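## Task

Scene 1: fit the two printed parts together so they match the completed assembly on the stand. That assembly is just a display piece and is not part of the job. The task fails if the robot topples or finishes leaning, or if anything is knocked over or moved out of the work area.

## Robot and tools

ROBOT. A wheeled base carries a lifting column with a tilting head and two six-joint arms, left and right, each ending in a two-finger gripper. Shoulder height S = 0.90 m + column_m. Folded, the robot is 0.73 m long, 0.62 m wide, and its front sits 0.40 m ahead of the column. The base can drive straight or turn on the spot, never sideways.

FRAMES. Base frame: origin on the floor between the drive wheels, under the column; x forward, y left, z up; metres. left_hand and right_hand in results are the point where that hand's fingers meet, in this frame. Fingertips reach 8 mm past it. The hand's z axis runs along the fingers and its y axis along the opening. base_odometry uses the base frame as it was at scene start and counts wheel turns only, so slip shows up as travel. Heading is in rad, positive to the left.

move. One action per call. Its arguments:
- base: an object with exactly one key. translate_m is a relative drive in metres, from -3 to 3, forward positive. rotate_rad is a relative turn in radians, from -3.2 to 3.2, counter-clockwise (left) positive. Both count from where the base last reported itself.
- joints: one object for both arms and the body, keyed by joint name, each value an absolute target. column_m 0 to 0.8 m. head_tilt_rad -0.61 to 1.308, positive tilts down. For each arm (prefix left_ or right_): joint1_rad -2.879 to 2.879; joint2_rad 0 to 3.141; joint3_rad 0 to 3.019; joint4_rad -1.692 to 1.57; joint5_rad -1.57 to 1.57 (hand swings right when positive); joint6_rad -2.094 to 2.094 (hand roll, clockwise from behind when positive); gripper_m 0 to 0.093, the fingertip gap in metres, 0 meaning closed.
- speeds: caps for this action only. translate_m 0.05 to 0.8 m/s, rotate_rad 0.1 to 1 rad/s. The maximum is the default.
- min_time_s: 0.1 to 8 s, the shortest duration for every arm and gripper motion in this action.
- cameras: a list of names (cam_head_left, cam_head_right, cam_left_wrist, cam_right_wrist, nav_camera, or all). [] gives none.
- blocking: true or omitted waits until everything has stopped. false returns after about 0.5 s while the motion continues.
A call with no action just returns the state, the images and the scene number. Unknown keys make a call invalid. Values out of range get it refused, and a refusal or an uncommanded stop cancels the rest of that reply's move, wait and finished_scene calls. One action lasts at most 15 s, and a base move times out after 14 s.

ARM GEOMETRY. With right_joint1_rad 1.57 (left arm: -1.57) and joints 5 and 6 at 0, the arm lies in a vertical plane pointing ahead, 0.23 m to its side. Let a = j2 - 0.35, b = 1.05 + j2 - j3 and c = b - j4. The hand point is then about 0.12 + 0.39 sin a + 0.38 cos b + 0.25 cos c m ahead and S + 0.39 cos a - 0.38 sin b - 0.25 sin c m high. For example, j2, j3, j4 = 0.92, 0.78, 0.14 give 0.60 m ahead and 0.25 m below S. The real hand often ends several cm lower and nearer, so trust left_hand and right_hand. Targets within about 0.03 rad (0.08 rad for joints 2 and 3) of the current reading may not move at all. For a gentle touch, step about 0.05 rad per call. Raising a hand also pulls it toward the column.

OTHER TOOLS. wait(seconds 0 to 10, cameras) lets time run and returns the state. stop(cameras) brakes every running motion. zoom_image(camera, region [x0, y0, x1, y1]) crops the newest image of that camera in pixels. Images are 672x504, and a region can be at most 504 on each side. read_manual(section "licences") only returns licence text. finished_scene(scene 1 or 2) ends the scene for good. The parts must stay assembled without the robot holding them.

RESULTS. "move" reads done or the worst status. Status words in base_status and joint_status: moving, done, off_target, contact_stop (column or base only), time_out, not_followed, limit_stop_at_motor_heat. on_its_own lists uncommanded behaviour, where "held at" gives a target, not a reading. "joint command not followed" means a safety check blocked the arm. Back each joint off by 0.05 rad or more, or drive away. If turned_by_wheels and turned_by_imu differ notably, the base slipped or bumped something. base_tilt is in degrees. motor_effort gives wheel load in percent, with the peak in brackets. wheel_motors_off = 1 means the wheels are off after an overload. A gripper reading that stays 0.003 m or more above its target means it holds something. To release, open well above the reading. MOTOR HOT warns of heat, and an OVER-TEMPERATURE FAULT drops that arm for 30 to 60 s. Joint torques are listed per arm joint.

CAMERAS. The head cameras look ahead and down by about head_tilt_rad. Each wrist camera sits about 0.10 m behind the fingertips and looks along the fingers. With the fingers pointing down, it is angled back toward the robot, so the closed tips fall mid-image. nav_camera is low on the front of the base.

AVOID. Letting the arms collide or press on each other, grippers included, which can end the scene. Fast swings of stretched or loaded arms, which overshoot and can rock or tip the robot. Dropping parts or releasing them while they move. Hard hits on fixed or heavy objects. Long pushes that overheat motors; to relax an arm, resend its current joint readings. Lifting wheels. To reach low, stretch the arm out with the fingers down at column_m 0.3 first, then lower the column. A descending column stops with contact_stop when a hand touches down.

Each tool is called after "Emit:" as name(argument=value, ...), one argument or row to a line, values as JSON.

## Session

Emit:
move(
)

Scene clock: 0.00 s.
Joint torques (N m): no reading
Heat: left arm: hottest shoulder 40 °C; right arm: hottest elbow 40 °C.
base_odometry: x=+0.000 y=+0.000 heading=+0.000
turned_by_wheels: +0.000
turned_by_imu: +0.000
base_tilt: forward=-0.7 right=-0.4
base_status: not commanded
joint_positions: column_m=+0.554 head_tilt_rad=+0.876 left_joint1_rad=-1.580 left_joint2_rad=+0.880 left_joint3_rad=+0.409 left_joint4_rad=-0.948 left_joint5_rad=+0.003 left_joint6_rad=-0.100 left_gripper_m=+0.09396 right_joint1_rad=+1.563 right_joint2_rad=+0.864 right_joint3_rad=+0.411 right_joint4_rad=-0.927 right_joint5_rad=-0.017 right_joint6_rad=-0.013 right_gripper_m=+0.09396
joint_status: not commanded
wheel_motors_off: 0
motor_effort: left_wheel=+2 right_wheel=+2
left_hand: x=+0.1464 y=+0.2220 z=+1.2511 quat_wxyz=(+0.432, +0.042, -0.901, -0.018) (m; base frame)
right_hand: x=+0.1541 y=-0.2242 z=+1.2472 quat_wxyz=(+0.415, -0.001, -0.910, -0.008) (m; base frame)
pictures: cam_head_left, cam_head_right, cam_left_wrist, cam_right_wrist, nav_camera

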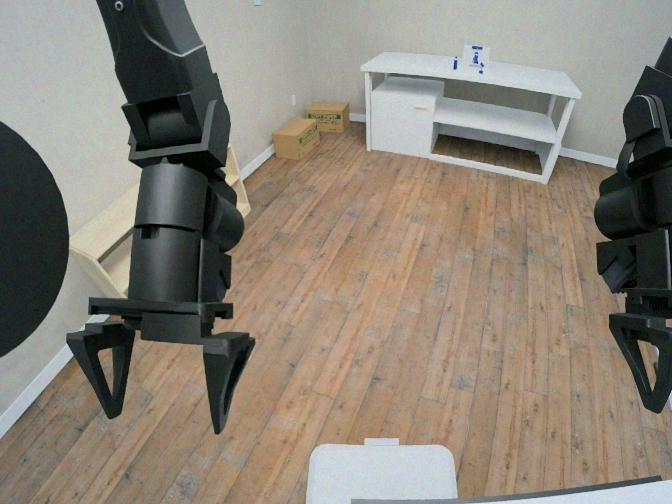

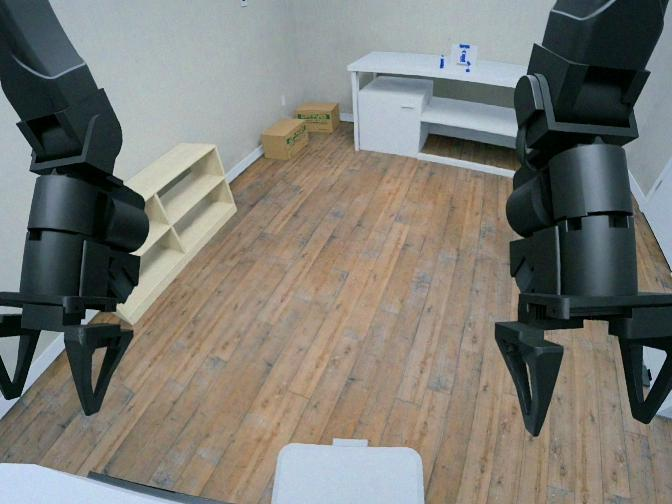

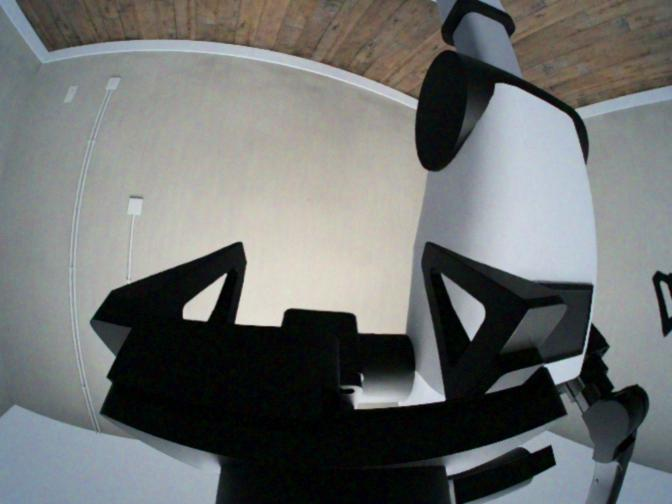

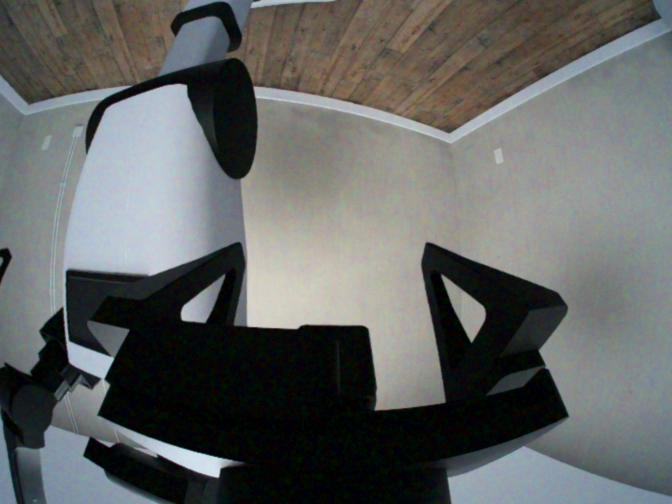

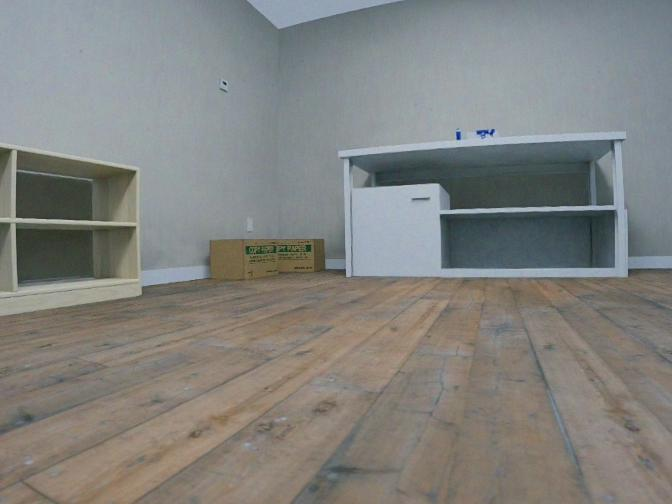

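Emit:
zoom_image(
  camera="cam_head_left",
  region=[360, 30, 600, 190],
)

Emit:
zoom_image(
  camera="cam_head_right",
  region=[420, 30, 500, 90],
)

Emit:
zoom_image(
  camera="cam_head_left",
  region=[440, 34, 520, 94],
)

Scaled by 2.100 from the camera's 672x504 image, which has a finer 960x720 frame.

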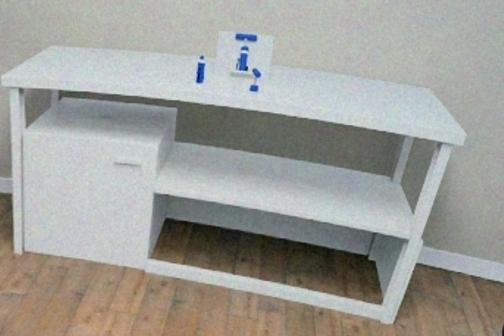

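Scaled by 6.300 from the camera's 672x504 image, which has a finer 960x720 frame.

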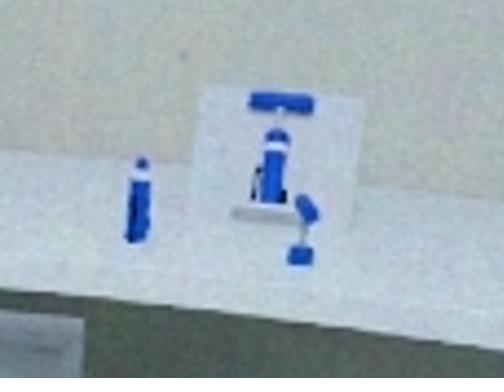

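Scaled by 6.300 from the camera's 672x504 image, which has a finer 960x720 frame.

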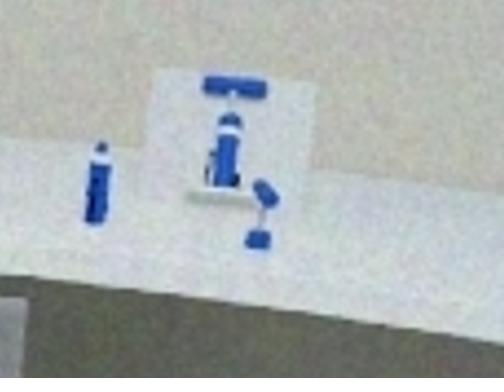

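Emit:
move(
  base={"rotate_rad": -0.3},
  cameras=[],
)

Emit:
move(
  base={"translate_m": 1.6},
  joints={"head_tilt_rad": 0.6},
  cameras=["cam_head_left", "cam_head_right", "nav_camera"],
)

Scene clock: 24.43 s.
Joint torques (N m): left_arm=[-0.03 -4.66 -0.94 -1.35 0.07 -0.03] | right_arm=[-0.38 -5.42 -1.02 -1.14 -0.05 -0.06]
Heat: left arm: hottest shoulder 40 °C; right arm: hottest elbow 40 °C.
move: done
base_odometry: x=+0.000 y=+0.000 heading=-0.299
turned_by_wheels: -0.299
turned_by_imu: -0.298
base_tilt: forward=-0.7 right=-0.5
base_status: done
joint_positions: column_m=+0.554 head_tilt_rad=+0.876 left_joint1_rad=-1.580 left_joint2_rad=+0.880 left_joint3_rad=+0.409 left_joint4_rad=-0.948 left_joint5_rad=+0.003 left_joint6_rad=-0.100 left_gripper_m=+0.09396 right_joint1_rad=+1.563 right_joint2_rad=+0.864 right_joint3_rad=+0.411 right_joint4_rad=-0.927 right_joint5_rad=-0.017 right_joint6_rad=-0.013 right_gripper_m=+0.09396
joint_status: not commanded
wheel_motors_off: 0
motor_effort: left_wheel=+0(28) right_wheel=-4(41)
left_hand: x=+0.1464 y=+0.2220 z=+1.2511 quat_wxyz=(+0.432, +0.042, -0.901, -0.018) (m; base frame)
right_hand: x=+0.1541 y=-0.2242 z=+1.2472 quat_wxyz=(+0.415, -0.001, -0.910, -0.008) (m; base frame)
pictures: none
No camera images: "cameras" was empty.

Scene clock: 28.47 s.
Joint torques (N m): left_arm=[-0.15 -4.66 -1.09 -1.33 0.08 -0.04] | right_arm=[-0.73 -5.89 -1.11 -0.94 -0.04 -0.09]
Heat: left arm: hottest shoulder 40 °C; right arm: hottest elbow 40 °C.
move: done
base_odometry: x=+1.529 y=-0.472 heading=-0.299
turned_by_wheels: +0.000
turned_by_imu: +0.000
base_tilt: forward=-0.6 right=-0.4
base_status: done
joint_positions: column_m=+0.554 head_tilt_rad=+0.617 left_joint1_rad=-1.580 left_joint2_rad=+0.880 left_joint3_rad=+0.410 left_joint4_rad=-0.948 left_joint5_rad=+0.003 left_joint6_rad=-0.100 left_gripper_m=+0.09396 right_joint1_rad=+1.563 right_joint2_rad=+0.864 right_joint3_rad=+0.413 right_joint4_rad=-0.927 right_joint5_rad=-0.017 right_joint6_rad=-0.013 right_gripper_m=+0.09396
joint_status: all done
wheel_motors_off: 0
motor_effort: left_wheel=-2(42) right_wheel=+1(42)
left_hand: x=+0.1468 y=+0.2220 z=+1.2509 quat_wxyz=(+0.432, +0.042, -0.901, -0.018) (m; base frame)
right_hand: x=+0.1549 y=-0.2242 z=+1.2469 quat_wxyz=(+0.414, -0.001, -0.910, -0.008) (m; base frame)
pictures: cam_head_left, cam_head_right, nav_camera
camera_calibration:
cam_head_left: T_world_to_cam=[[0.0791147, -0.995043, -0.0602585, 0.147553], [-0.504123, 0.012213, -0.863546, 1.34209], [0.860001, 0.0986968, -0.500657, 0.662193], [0, 0, 0, 1]] pos_world=[0.0954198, 0.0650745, 1.49938]
cam_head_right: T_world_to_cam=[[0.0770804, -0.995259, -0.059315, 0.0263484], [-0.503848, 0.0124527, -0.863702, 1.34259], [0.860346, 0.0964603, -0.500499, 0.661812], [0, 0, 0, 1]] pos_world=[0.105045, -0.0543341, 1.4924]

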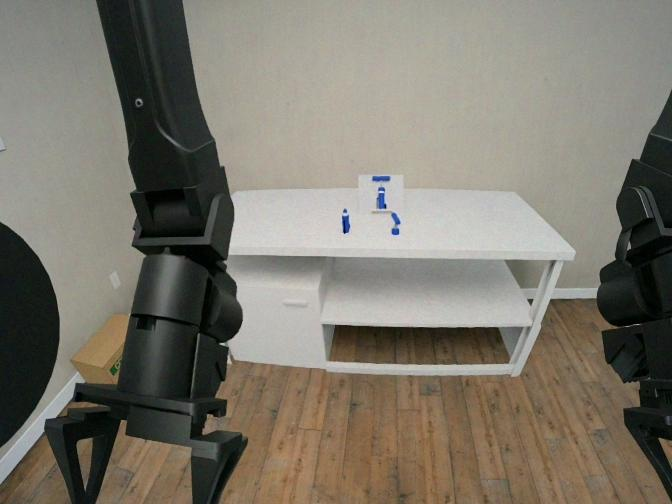

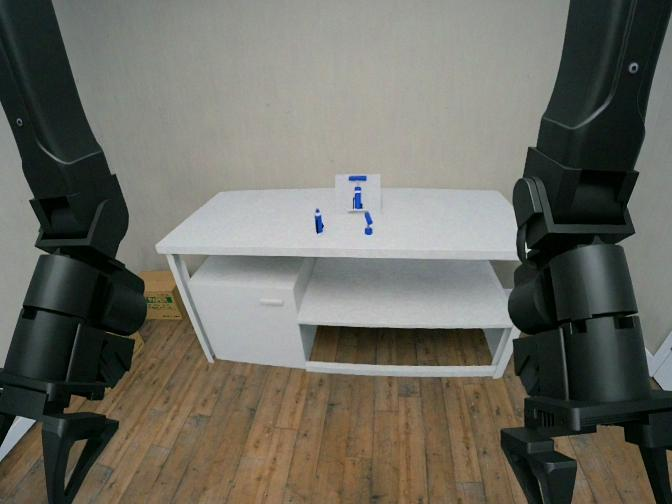

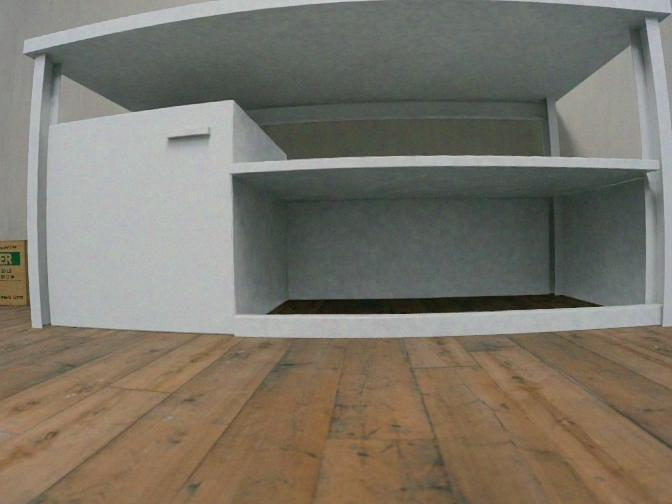

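Emit:
zoom_image(
  camera="cam_head_left",
  region=[330, 165, 420, 240],
)

Emit:
zoom_image(
  camera="cam_head_right",
  region=[305, 165, 395, 240],
)

Scaled by 5.600 from the camera's 672x504 image, which has a finer 960x720 frame.

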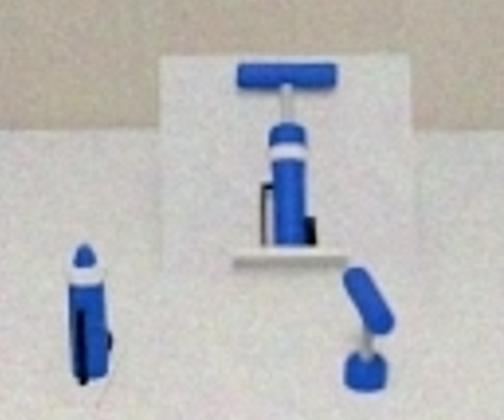

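Scaled by 5.600 from the camera's 672x504 image, which has a finer 960x720 frame.

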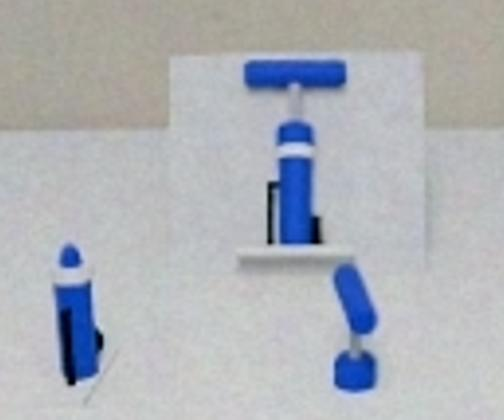

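Emit:
move(
  base={"translate_m": 0.5},
  joints={"head_tilt_rad": 0.75},
  cameras=["cam_head_left", "cam_head_right"],
)

Emit:
zoom_image(
  camera="cam_head_left",
  region=[330, 130, 480, 260],
)

Emit:
zoom_image(
  camera="cam_head_right",
  region=[280, 130, 430, 260],
)

Scene clock: 59.73 s.
Joint torques (N m): left_arm=[0.03 -4.72 -1.14 -1.35 0.08 -0.03] | right_arm=[-0.97 -5.01 -1.13 -1.02 -0.07 -0.02]
Heat: left arm: hottest shoulder 41 °C; right arm: hottest elbow 39 °C.
move: done
base_odometry: x=+2.007 y=-0.619 heading=-0.299
turned_by_wheels: +0.000
turned_by_imu: +0.002
base_tilt: forward=-0.7 right=-0.4
base_status: done
joint_positions: column_m=+0.554 head_tilt_rad=+0.753 left_joint1_rad=-1.580 left_joint2_rad=+0.880 left_joint3_rad=+0.412 left_joint4_rad=-0.948 left_joint5_rad=+0.003 left_joint6_rad=-0.100 left_gripper_m=+0.09396 right_joint1_rad=+1.563 right_joint2_rad=+0.864 right_joint3_rad=+0.414 right_joint4_rad=-0.927 right_joint5_rad=-0.017 right_joint6_rad=-0.013 right_gripper_m=+0.09396
joint_status: all done
wheel_motors_off: 0
motor_effort: left_wheel=-1(25) right_wheel=-1(31)
left_hand: x=+0.1478 y=+0.2220 z=+1.2506 quat_wxyz=(+0.431, +0.042, -0.901, -0.017) (m; base frame)
right_hand: x=+0.1555 y=-0.2242 z=+1.2467 quat_wxyz=(+0.414, -0.001, -0.910, -0.008) (m; base frame)
pictures: cam_head_left, cam_head_right
camera_calibration:
cam_head_left: T_world_to_cam=[[0.0702384, -0.995042, -0.0704105, 0.163628], [-0.616306, 0.0122142, -0.787412, 1.23047], [0.784368, 0.0987009, -0.612393, 0.838017], [0, 0, 0, 1]] pos_world=[0.0895392, 0.0650745, 1.4936]
cam_head_right: T_world_to_cam=[[0.0683505, -0.995259, -0.0692004, 0.0420064], [-0.616055, 0.012454, -0.787604, 1.23095], [0.784732, 0.0964644, -0.612283, 0.837729], [0, 0, 0, 1]] pos_world=[0.0980726, -0.0543341, 1.48534]

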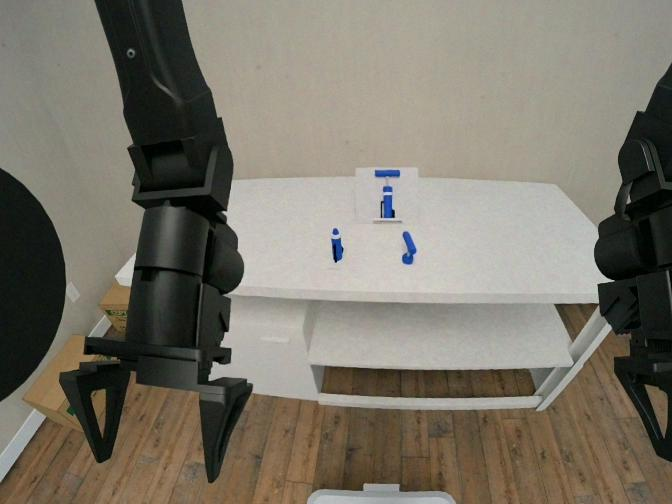

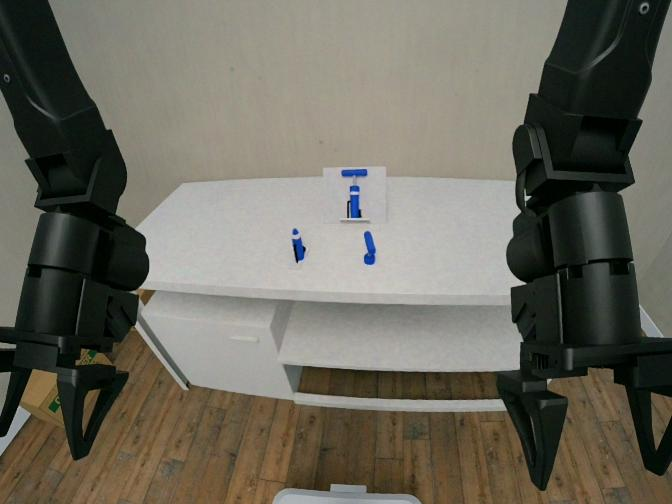

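Scaled by 3.360 from the camera's 672x504 image, which has a finer 960x720 frame.

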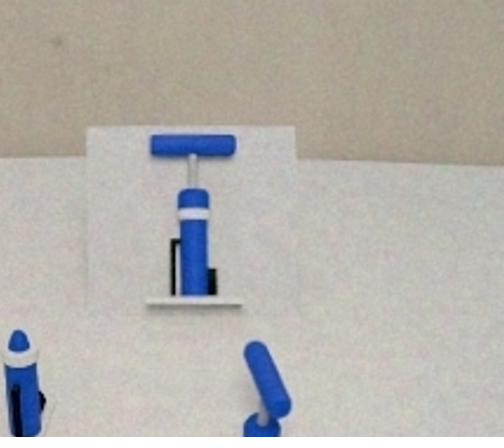

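Scaled by 3.360 from the camera's 672x504 image, which has a finer 960x720 frame.

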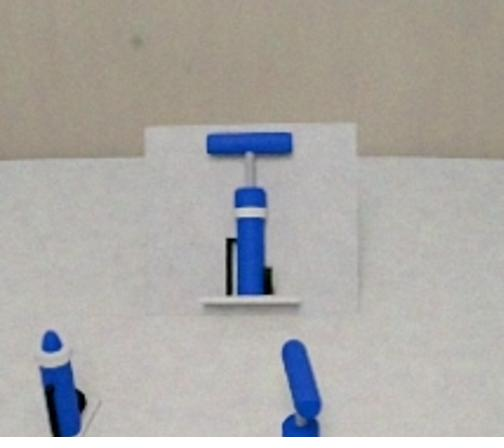

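Emit:
zoom_image(
  camera="cam_head_left",
  region=[320, 215, 380, 275],
)

Emit:
zoom_image(
  camera="cam_head_left",
  region=[380, 215, 440, 275],
)

Emit:
zoom_image(
  camera="cam_head_right",
  region=[270, 215, 330, 275],
)

Emit:
zoom_image(
  camera="cam_head_right",
  region=[340, 215, 400, 275],
)

Emit:
zoom_image(
  camera="cam_head_left",
  region=[350, 160, 425, 235],
)

Scaled by 8.400 from the camera's 672x504 image, which has a finer 960x720 frame.

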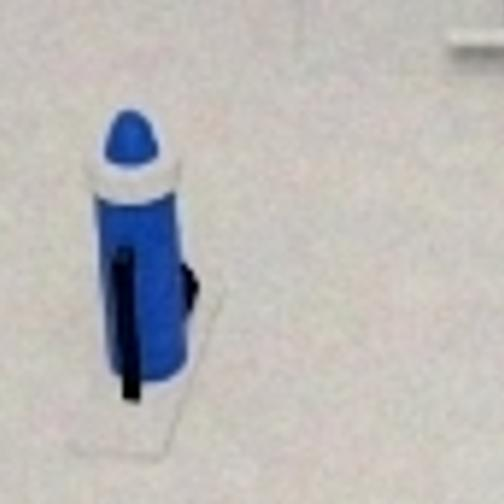

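Scaled by 8.400 from the camera's 672x504 image, which has a finer 960x720 frame.

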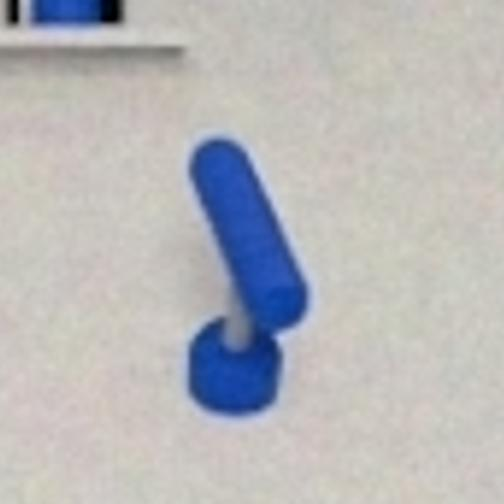

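Scaled by 8.400 from the camera's 672x504 image, which has a finer 960x720 frame.

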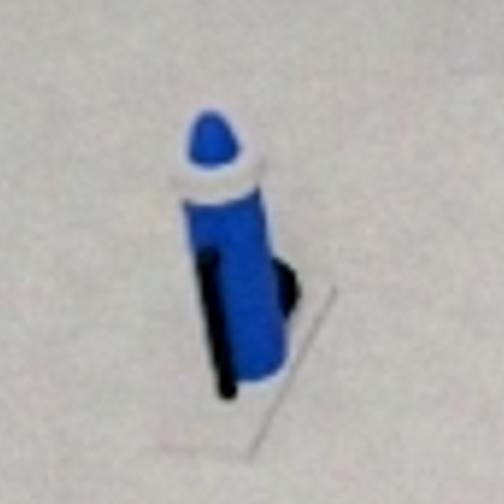

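Scaled by 8.400 from the camera's 672x504 image, which has a finer 960x720 frame.

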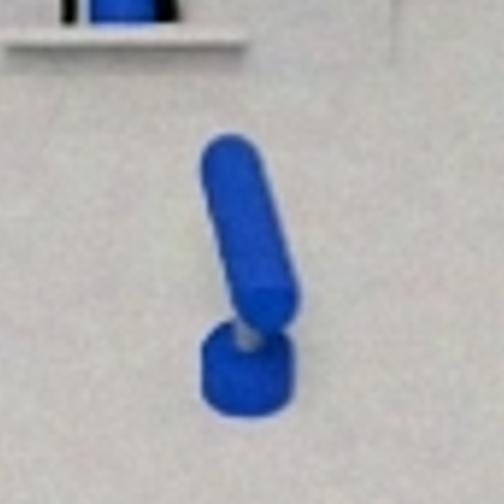

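Scaled by 6.720 from the camera's 672x504 image, which has a finer 960x720 frame.

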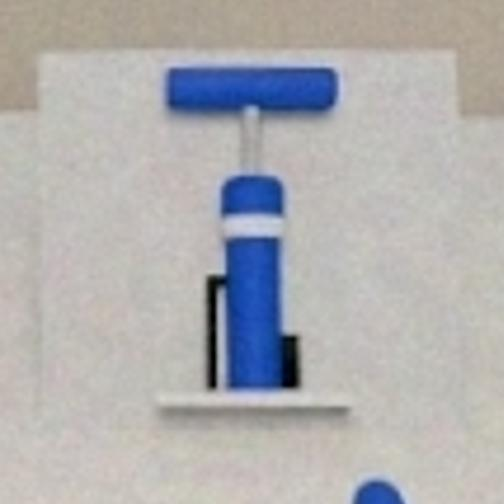

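Emit:
move(
  base={"rotate_rad": -0.2},
  joints={"column_m": 0.7},
  cameras=[],
)

Emit:
move(
  base={"translate_m": 0.17},
  joints={"head_tilt_rad": 0.85},
  cameras=["cam_head_left", "cam_head_right", "nav_camera"],
)

Emit:
zoom_image(
  camera="cam_head_left",
  region=[240, 190, 400, 310],
)

Emit:
zoom_image(
  camera="cam_head_right",
  region=[180, 190, 340, 310],
)

Scene clock: 133.73 s.
Joint torques (N m): left_arm=[-0.09 -4.72 -1.11 -1.29 0.08 -0.03] | right_arm=[-0.85 -6.07 -1.16 -1.21 -0.07 -0.04]
Heat: left arm: hottest shoulder 41 °C; right arm: hottest elbow 39 °C.
move: done
base_odometry: x=+2.007 y=-0.619 heading=-0.498
turned_by_wheels: -0.199
turned_by_imu: -0.196
base_tilt: forward=-0.7 right=-0.4
base_status: done
joint_positions: column_m=+0.700 head_tilt_rad=+0.753 left_joint1_rad=-1.580 left_joint2_rad=+0.880 left_joint3_rad=+0.412 left_joint4_rad=-0.948 left_joint5_rad=+0.003 left_joint6_rad=-0.100 left_gripper_m=+0.09396 right_joint1_rad=+1.563 right_joint2_rad=+0.864 right_joint3_rad=+0.414 right_joint4_rad=-0.927 right_joint5_rad=-0.016 right_joint6_rad=-0.013 right_gripper_m=+0.09396
joint_status: all done
wheel_motors_off: 0
motor_effort: left_wheel=+1(36) right_wheel=-2(44)
left_hand: x=+0.1478 y=+0.2220 z=+1.3965 quat_wxyz=(+0.431, +0.042, -0.901, -0.017) (m; base frame)
right_hand: x=+0.1555 y=-0.2243 z=+1.3927 quat_wxyz=(+0.414, -0.001, -0.910, -0.008) (m; base frame)
pictures: none
No camera images: "cameras" was empty.

Scene clock: 135.30 s.
Joint torques (N m): left_arm=[-0.09 -4.72 -1.02 -1.31 0.08 -0.04] | right_arm=[-0.67 -5.13 -1.02 -0.9 -0.09 -0.01]
Heat: left arm: hottest shoulder 41 °C; right arm: hottest elbow 39 °C.
move: done
base_odometry: x=+2.157 y=-0.701 heading=-0.499
turned_by_wheels: -0.001
turned_by_imu: +0.000
base_tilt: forward=-0.7 right=-0.4
base_status: done
joint_positions: column_m=+0.700 head_tilt_rad=+0.852 left_joint1_rad=-1.580 left_joint2_rad=+0.880 left_joint3_rad=+0.410 left_joint4_rad=-0.948 left_joint5_rad=+0.003 left_joint6_rad=-0.100 left_gripper_m=+0.09396 right_joint1_rad=+1.563 right_joint2_rad=+0.864 right_joint3_rad=+0.413 right_joint4_rad=-0.927 right_joint5_rad=-0.016 right_joint6_rad=-0.013 right_gripper_m=+0.09396
joint_status: all done
wheel_motors_off: 0
motor_effort: left_wheel=-1(36) right_wheel=+0(45)
left_hand: x=+0.1470 y=+0.2220 z=+1.3968 quat_wxyz=(+0.432, +0.042, -0.901, -0.018) (m; base frame)
right_hand: x=+0.1548 y=-0.2243 z=+1.3928 quat_wxyz=(+0.415, -0.001, -0.910, -0.008) (m; base frame)
pictures: cam_head_left, cam_head_right, nav_camera
camera_calibration:
cam_head_left: T_world_to_cam=[[0.0629279, -0.995042, -0.0770122, 0.185404], [-0.691201, 0.0122105, -0.722559, 1.23987], [0.719917, 0.0987001, -0.687006, 1.05644], [0, 0, 0, 1]] pos_world=[0.0847808, 0.0650745, 1.63594]
cam_head_right: T_world_to_cam=[[0.061169, -0.995259, -0.0756213, 0.0632886], [-0.690971, 0.0124502, -0.722775, 1.24036], [0.72029, 0.0964636, -0.686933, 1.05615], [0, 0, 0, 1]] pos_world=[0.0924493, -0.0543341, 1.62679]

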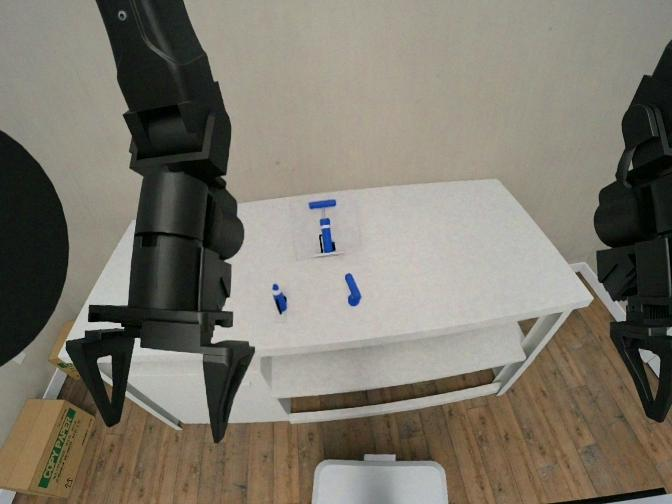

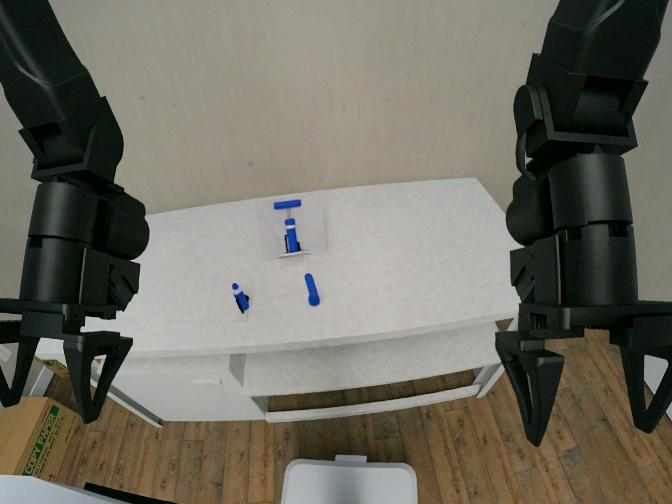

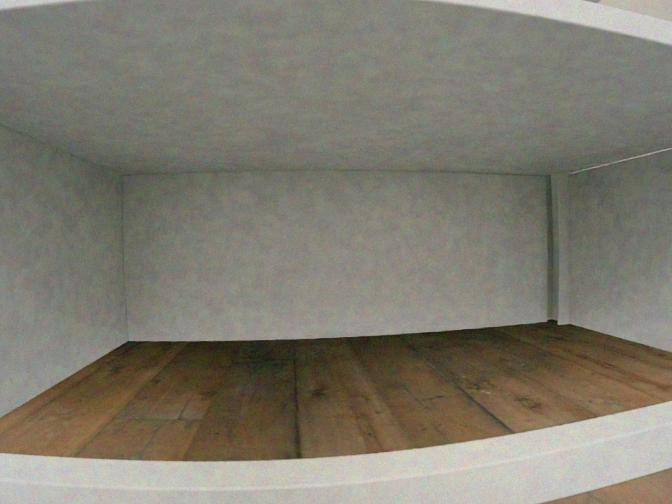

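Scaled by 3.150 from the camera's 672x504 image, which has a finer 960x720 frame.

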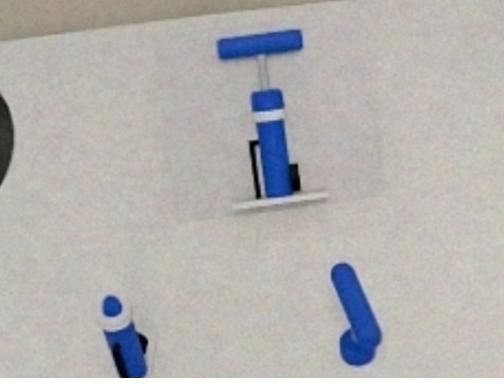

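Scaled by 3.150 from the camera's 672x504 image, which has a finer 960x720 frame.

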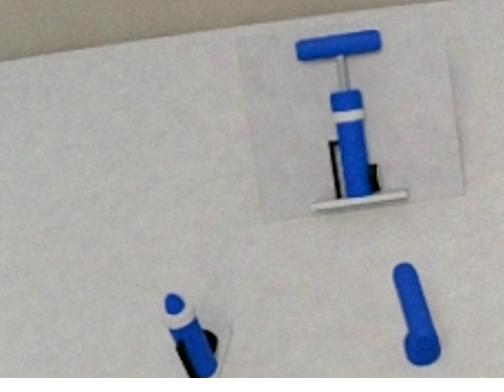

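Emit:
move(
  joints={"left_joint1_rad": -1.74, "left_joint2_rad": 1.70, "left_joint3_rad": 1.67, "left_joint4_rad": -0.49, "left_joint5_rad": -0.147, "left_joint6_rad": -0.35, "left_gripper_m": 0.07},
  min_time_s=3,
  cameras=["cam_head_left", "cam_head_right", "cam_left_wrist"],
)

Scene clock: 163.90 s.
Joint torques (N m): left_arm=[-3.37 -15.85 4.74 0.34 -0.07 -0.17] | right_arm=[-0.62 -5.89 -0.85 -0.98 -0.11 -0.04]
Heat: left arm: hottest shoulder 41 °C; right arm: hottest elbow 39 °C.
move: done
base_odometry: x=+2.157 y=-0.701 heading=-0.499
turned_by_wheels: +0.000
turned_by_imu: +0.002
base_tilt: forward=-0.6 right=-0.3
base_status: not commanded
joint_positions: column_m=+0.700 head_tilt_rad=+0.852 left_joint1_rad=-1.730 left_joint2_rad=+1.663 left_joint3_rad=+1.650 left_joint4_rad=-0.498 left_joint5_rad=-0.145 left_joint6_rad=-0.337 left_gripper_m=+0.07007 right_joint1_rad=+1.563 right_joint2_rad=+0.864 right_joint3_rad=+0.413 right_joint4_rad=-0.927 right_joint5_rad=-0.016 right_joint6_rad=-0.013 right_gripper_m=+0.09396
joint_status: all done
wheel_motors_off: 0
motor_effort: left_wheel=+1(2) right_wheel=+2(3)
left_hand: x=+0.6840 y=+0.1354 z=+1.1242 quat_wxyz=(-0.010, +0.129, -0.992, -0.002) (m; base frame)
right_hand: x=+0.1548 y=-0.2243 z=+1.3928 quat_wxyz=(+0.415, -0.001, -0.910, -0.008) (m; base frame)
pictures: cam_head_left, cam_head_right, cam_left_wrist
camera_calibration:
cam_head_left: T_world_to_cam=[[0.0629279, -0.995042, -0.0770122, 0.185404], [-0.691201, 0.0122105, -0.722559, 1.23987], [0.719917, 0.0987001, -0.687006, 1.05644], [0, 0, 0, 1]] pos_world=[0.0847808, 0.0650745, 1.63594]
cam_head_right: T_world_to_cam=[[0.061169, -0.995259, -0.0756213, 0.0632886], [-0.690971, 0.0124502, -0.722775, 1.24036], [0.72029, 0.0964636, -0.686933, 1.05615], [0, 0, 0, 1]] pos_world=[0.0924493, -0.0543341, 1.62679]
cam_left_wrist: T_world_to_cam=[[0.257361, -0.966298, -0.00577964, -0.0393785], [-0.797498, -0.215773, 0.563418, -0.0548782], [-0.545677, -0.140393, -0.826152, 1.44434], [0, 0, 0, 1]] pos_world=[0.754514, 0.152883, 1.22394]

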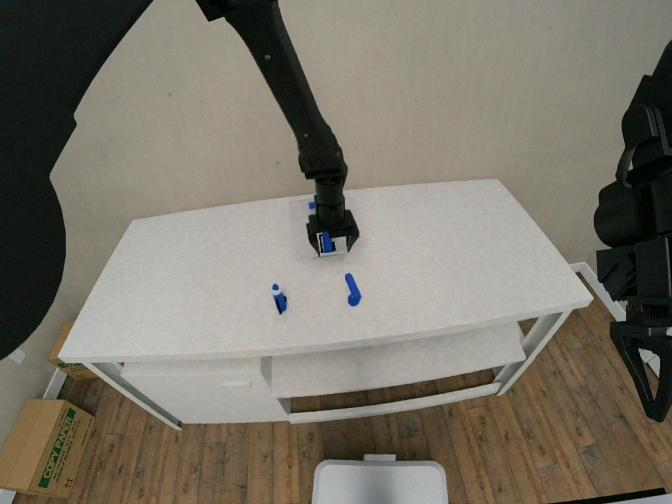

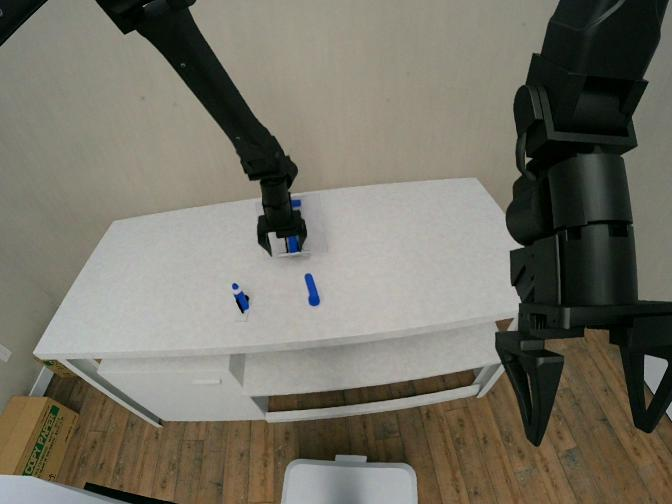

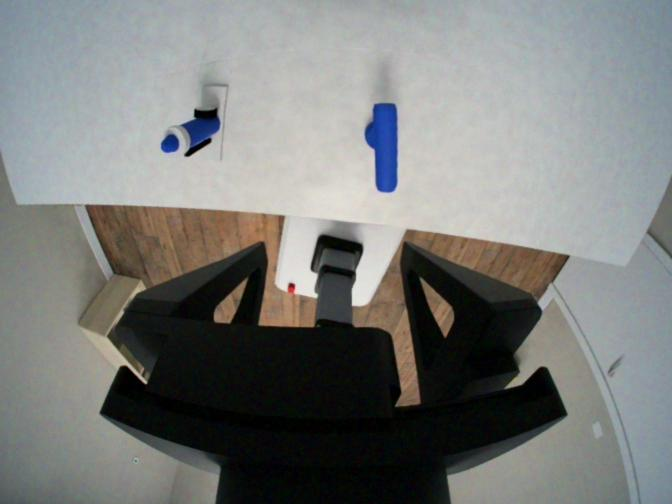

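Emit:
move(
  joints={"left_joint1_rad": -1.81, "left_joint2_rad": 1.727, "left_joint3_rad": 1.75, "left_joint4_rad": -0.553, "left_joint5_rad": -0.207, "left_joint6_rad": -0.385, "column_m": 0.6},
  cameras=["cam_head_left", "cam_head_right", "cam_left_wrist"],
)

Scene clock: 187.83 s.
Joint torques (N m): left_arm=[-3.14 -16.79 4.64 -0.1 0.02 -0.16] | right_arm=[-0.44 -4.78 -0.99 -1.2 -0.06 -0.06]
Heat: left arm: hottest shoulder 41 °C; right arm: hottest elbow 39 °C.
move: done
base_odometry: x=+2.157 y=-0.701 heading=-0.499
turned_by_wheels: +0.000
turned_by_imu: +0.002
base_tilt: forward=-0.7 right=-0.3
base_status: not commanded
joint_positions: column_m=+0.600 head_tilt_rad=+0.852 left_joint1_rad=-1.822 left_joint2_rad=+1.695 left_joint3_rad=+1.737 left_joint4_rad=-0.548 left_joint5_rad=-0.207 left_joint6_rad=-0.373 left_gripper_m=+0.07007 right_joint1_rad=+1.563 right_joint2_rad=+0.864 right_joint3_rad=+0.413 right_joint4_rad=-0.927 right_joint5_rad=-0.016 right_joint6_rad=-0.013 right_gripper_m=+0.09396
joint_status: all done
wheel_motors_off: 0
motor_effort: left_wheel=-1(3) right_wheel=+1(3)
left_hand: x=+0.7007 y=+0.0772 z=+1.0322 quat_wxyz=(-0.013, +0.126, -0.992, +0.009) (m; base frame)
right_hand: x=+0.1548 y=-0.2243 z=+1.2930 quat_wxyz=(+0.415, -0.001, -0.910, -0.008) (m; base frame)
pictures: cam_head_left, cam_head_right, cam_left_wrist
camera_calibration:
cam_head_left: T_world_to_cam=[[0.0629279, -0.995042, -0.0770122, 0.17771], [-0.691201, 0.0122105, -0.722559, 1.16768], [0.719917, 0.0987001, -0.687006, 0.987808], [0, 0, 0, 1]] pos_world=[0.0847808, 0.0650745, 1.53604]
cam_head_right: T_world_to_cam=[[0.061169, -0.995259, -0.0756213, 0.055734], [-0.690971, 0.0124502, -0.722775, 1.16816], [0.72029, 0.0964636, -0.686933, 0.987523], [0, 0, 0, 1]] pos_world=[0.0924493, -0.0543341, 1.52689]
cam_left_wrist: T_world_to_cam=[[0.249888, -0.968151, 0.0154724, -0.116953], [-0.804156, -0.198606, 0.560258, 0.00435548], [-0.539341, -0.152444, -0.828174, 1.36794], [0, 0, 0, 1]] pos_world=[0.770512, 0.096171, 1.13226]

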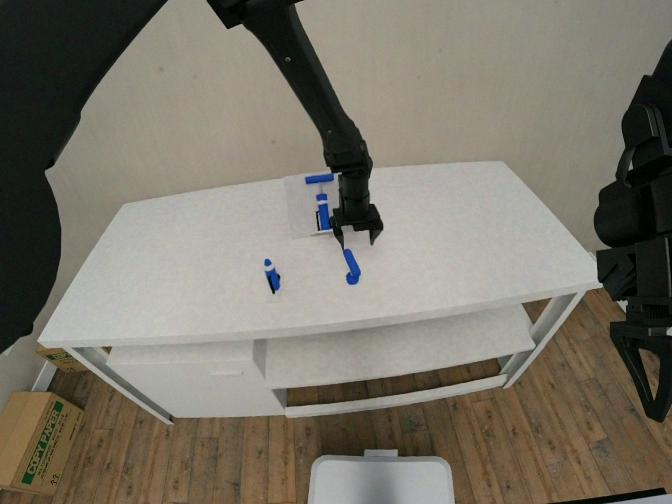

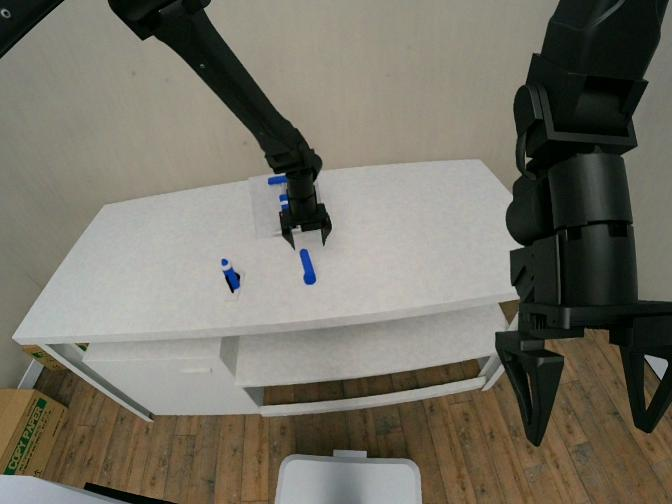

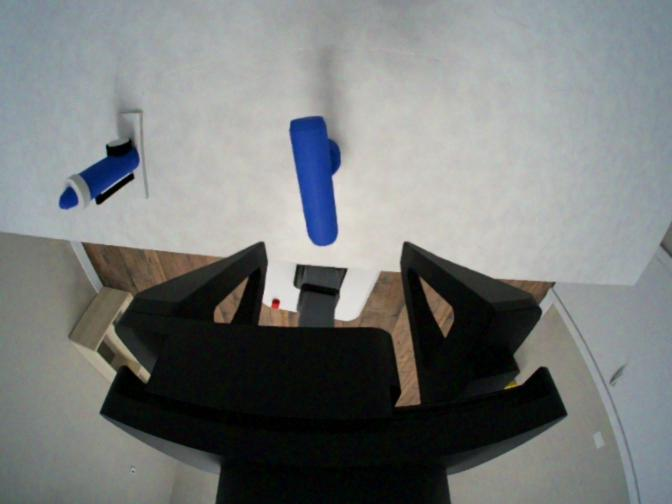

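Emit:
move(
  joints={"left_joint1_rad": -1.79, "left_joint5_rad": -0.19, "left_joint6_rad": -0.44, "column_m": 0.53},
  cameras=["cam_head_left", "cam_head_right", "cam_left_wrist"],
)

Emit:
zoom_image(
  camera="cam_head_left",
  region=[240, 160, 420, 300],
)

Emit:
zoom_image(
  camera="cam_left_wrist",
  region=[230, 80, 430, 280],
)

Scene clock: 210.30 s.
Joint torques (N m): left_arm=[-2.9 -17.14 4.66 -0.1 0.06 -0.15] | right_arm=[-0.32 -4.95 -1.14 -1.02 -0.08 -0.02]
Heat: left arm: hottest shoulder 42 °C; right arm: hottest elbow 39 °C.
move: done
base_odometry: x=+2.157 y=-0.701 heading=-0.499
turned_by_wheels: +0.000
turned_by_imu: +0.002
base_tilt: forward=-0.7 right=-0.4
base_status: not commanded
joint_positions: column_m=+0.530 head_tilt_rad=+0.852 left_joint1_rad=-1.799 left_joint2_rad=+1.695 left_joint3_rad=+1.737 left_joint4_rad=-0.548 left_joint5_rad=-0.191 left_joint6_rad=-0.429 left_gripper_m=+0.07007 right_joint1_rad=+1.563 right_joint2_rad=+0.864 right_joint3_rad=+0.413 right_joint4_rad=-0.927 right_joint5_rad=-0.016 right_joint6_rad=-0.013 right_gripper_m=+0.09396
joint_status: all done
wheel_motors_off: 0
motor_effort: left_wheel=-2(3) right_wheel=+1(3)
left_hand: x=+0.7020 y=+0.0913 z=+0.9594 quat_wxyz=(-0.013, +0.159, -0.987, +0.007) (m; base frame)
right_hand: x=+0.1548 y=-0.2243 z=+1.2230 quat_wxyz=(+0.415, -0.001, -0.910, -0.008) (m; base frame)
pictures: cam_head_left, cam_head_right, cam_left_wrist
camera_calibration:
cam_head_left: T_world_to_cam=[[0.0629279, -0.995042, -0.0770122, 0.172319], [-0.691201, 0.0122105, -0.722559, 1.1171], [0.719917, 0.0987001, -0.687006, 0.939718], [0, 0, 0, 1]] pos_world=[0.0847808, 0.0650745, 1.46604]
cam_head_right: T_world_to_cam=[[0.061169, -0.995259, -0.0756213, 0.0504481], [-0.690971, 0.0124502, -0.722775, 1.11763], [0.72029, 0.0964636, -0.686933, 0.939507], [0, 0, 0, 1]] pos_world=[0.0924493, -0.0543341, 1.45699]
cam_left_wrist: T_world_to_cam=[[0.313831, -0.949399, 0.0122924, -0.145971], [-0.787715, -0.253114, 0.561639, 0.0410796], [-0.530108, -0.185943, -0.827291, 1.30623], [0, 0, 0, 1]] pos_world=[0.770613, 0.114698, 1.05936]

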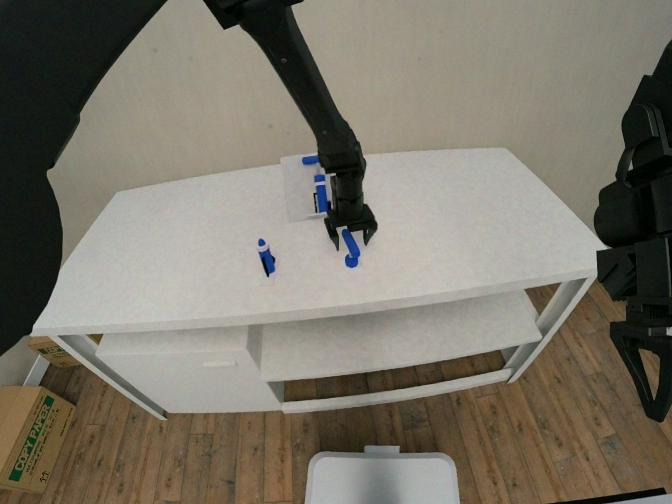

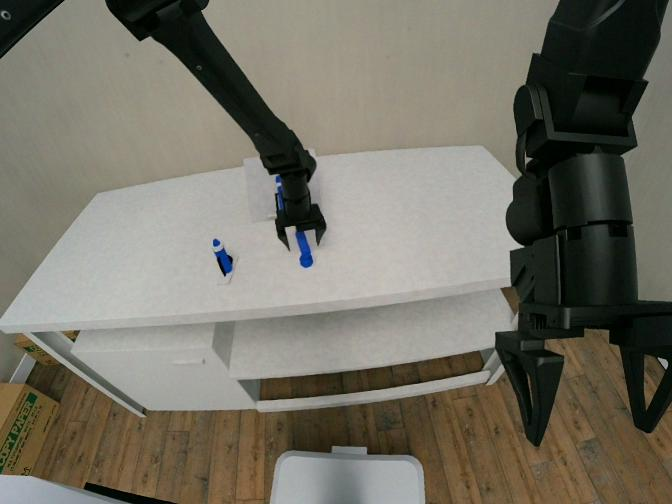

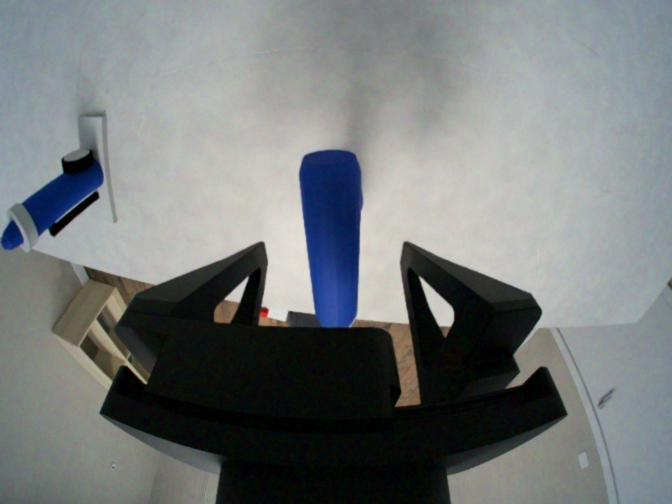

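Scaled by 2.800 from the camera's 672x504 image, which has a finer 960x720 frame.

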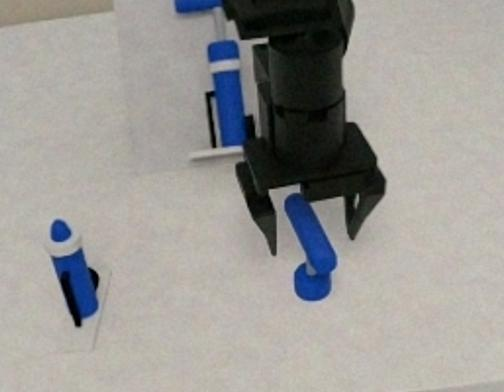

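Scaled by 2.520 from the camera's 672x504 image, which has a finer 960x720 frame.

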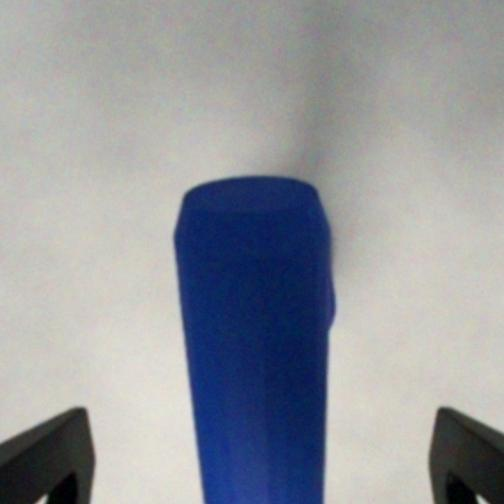

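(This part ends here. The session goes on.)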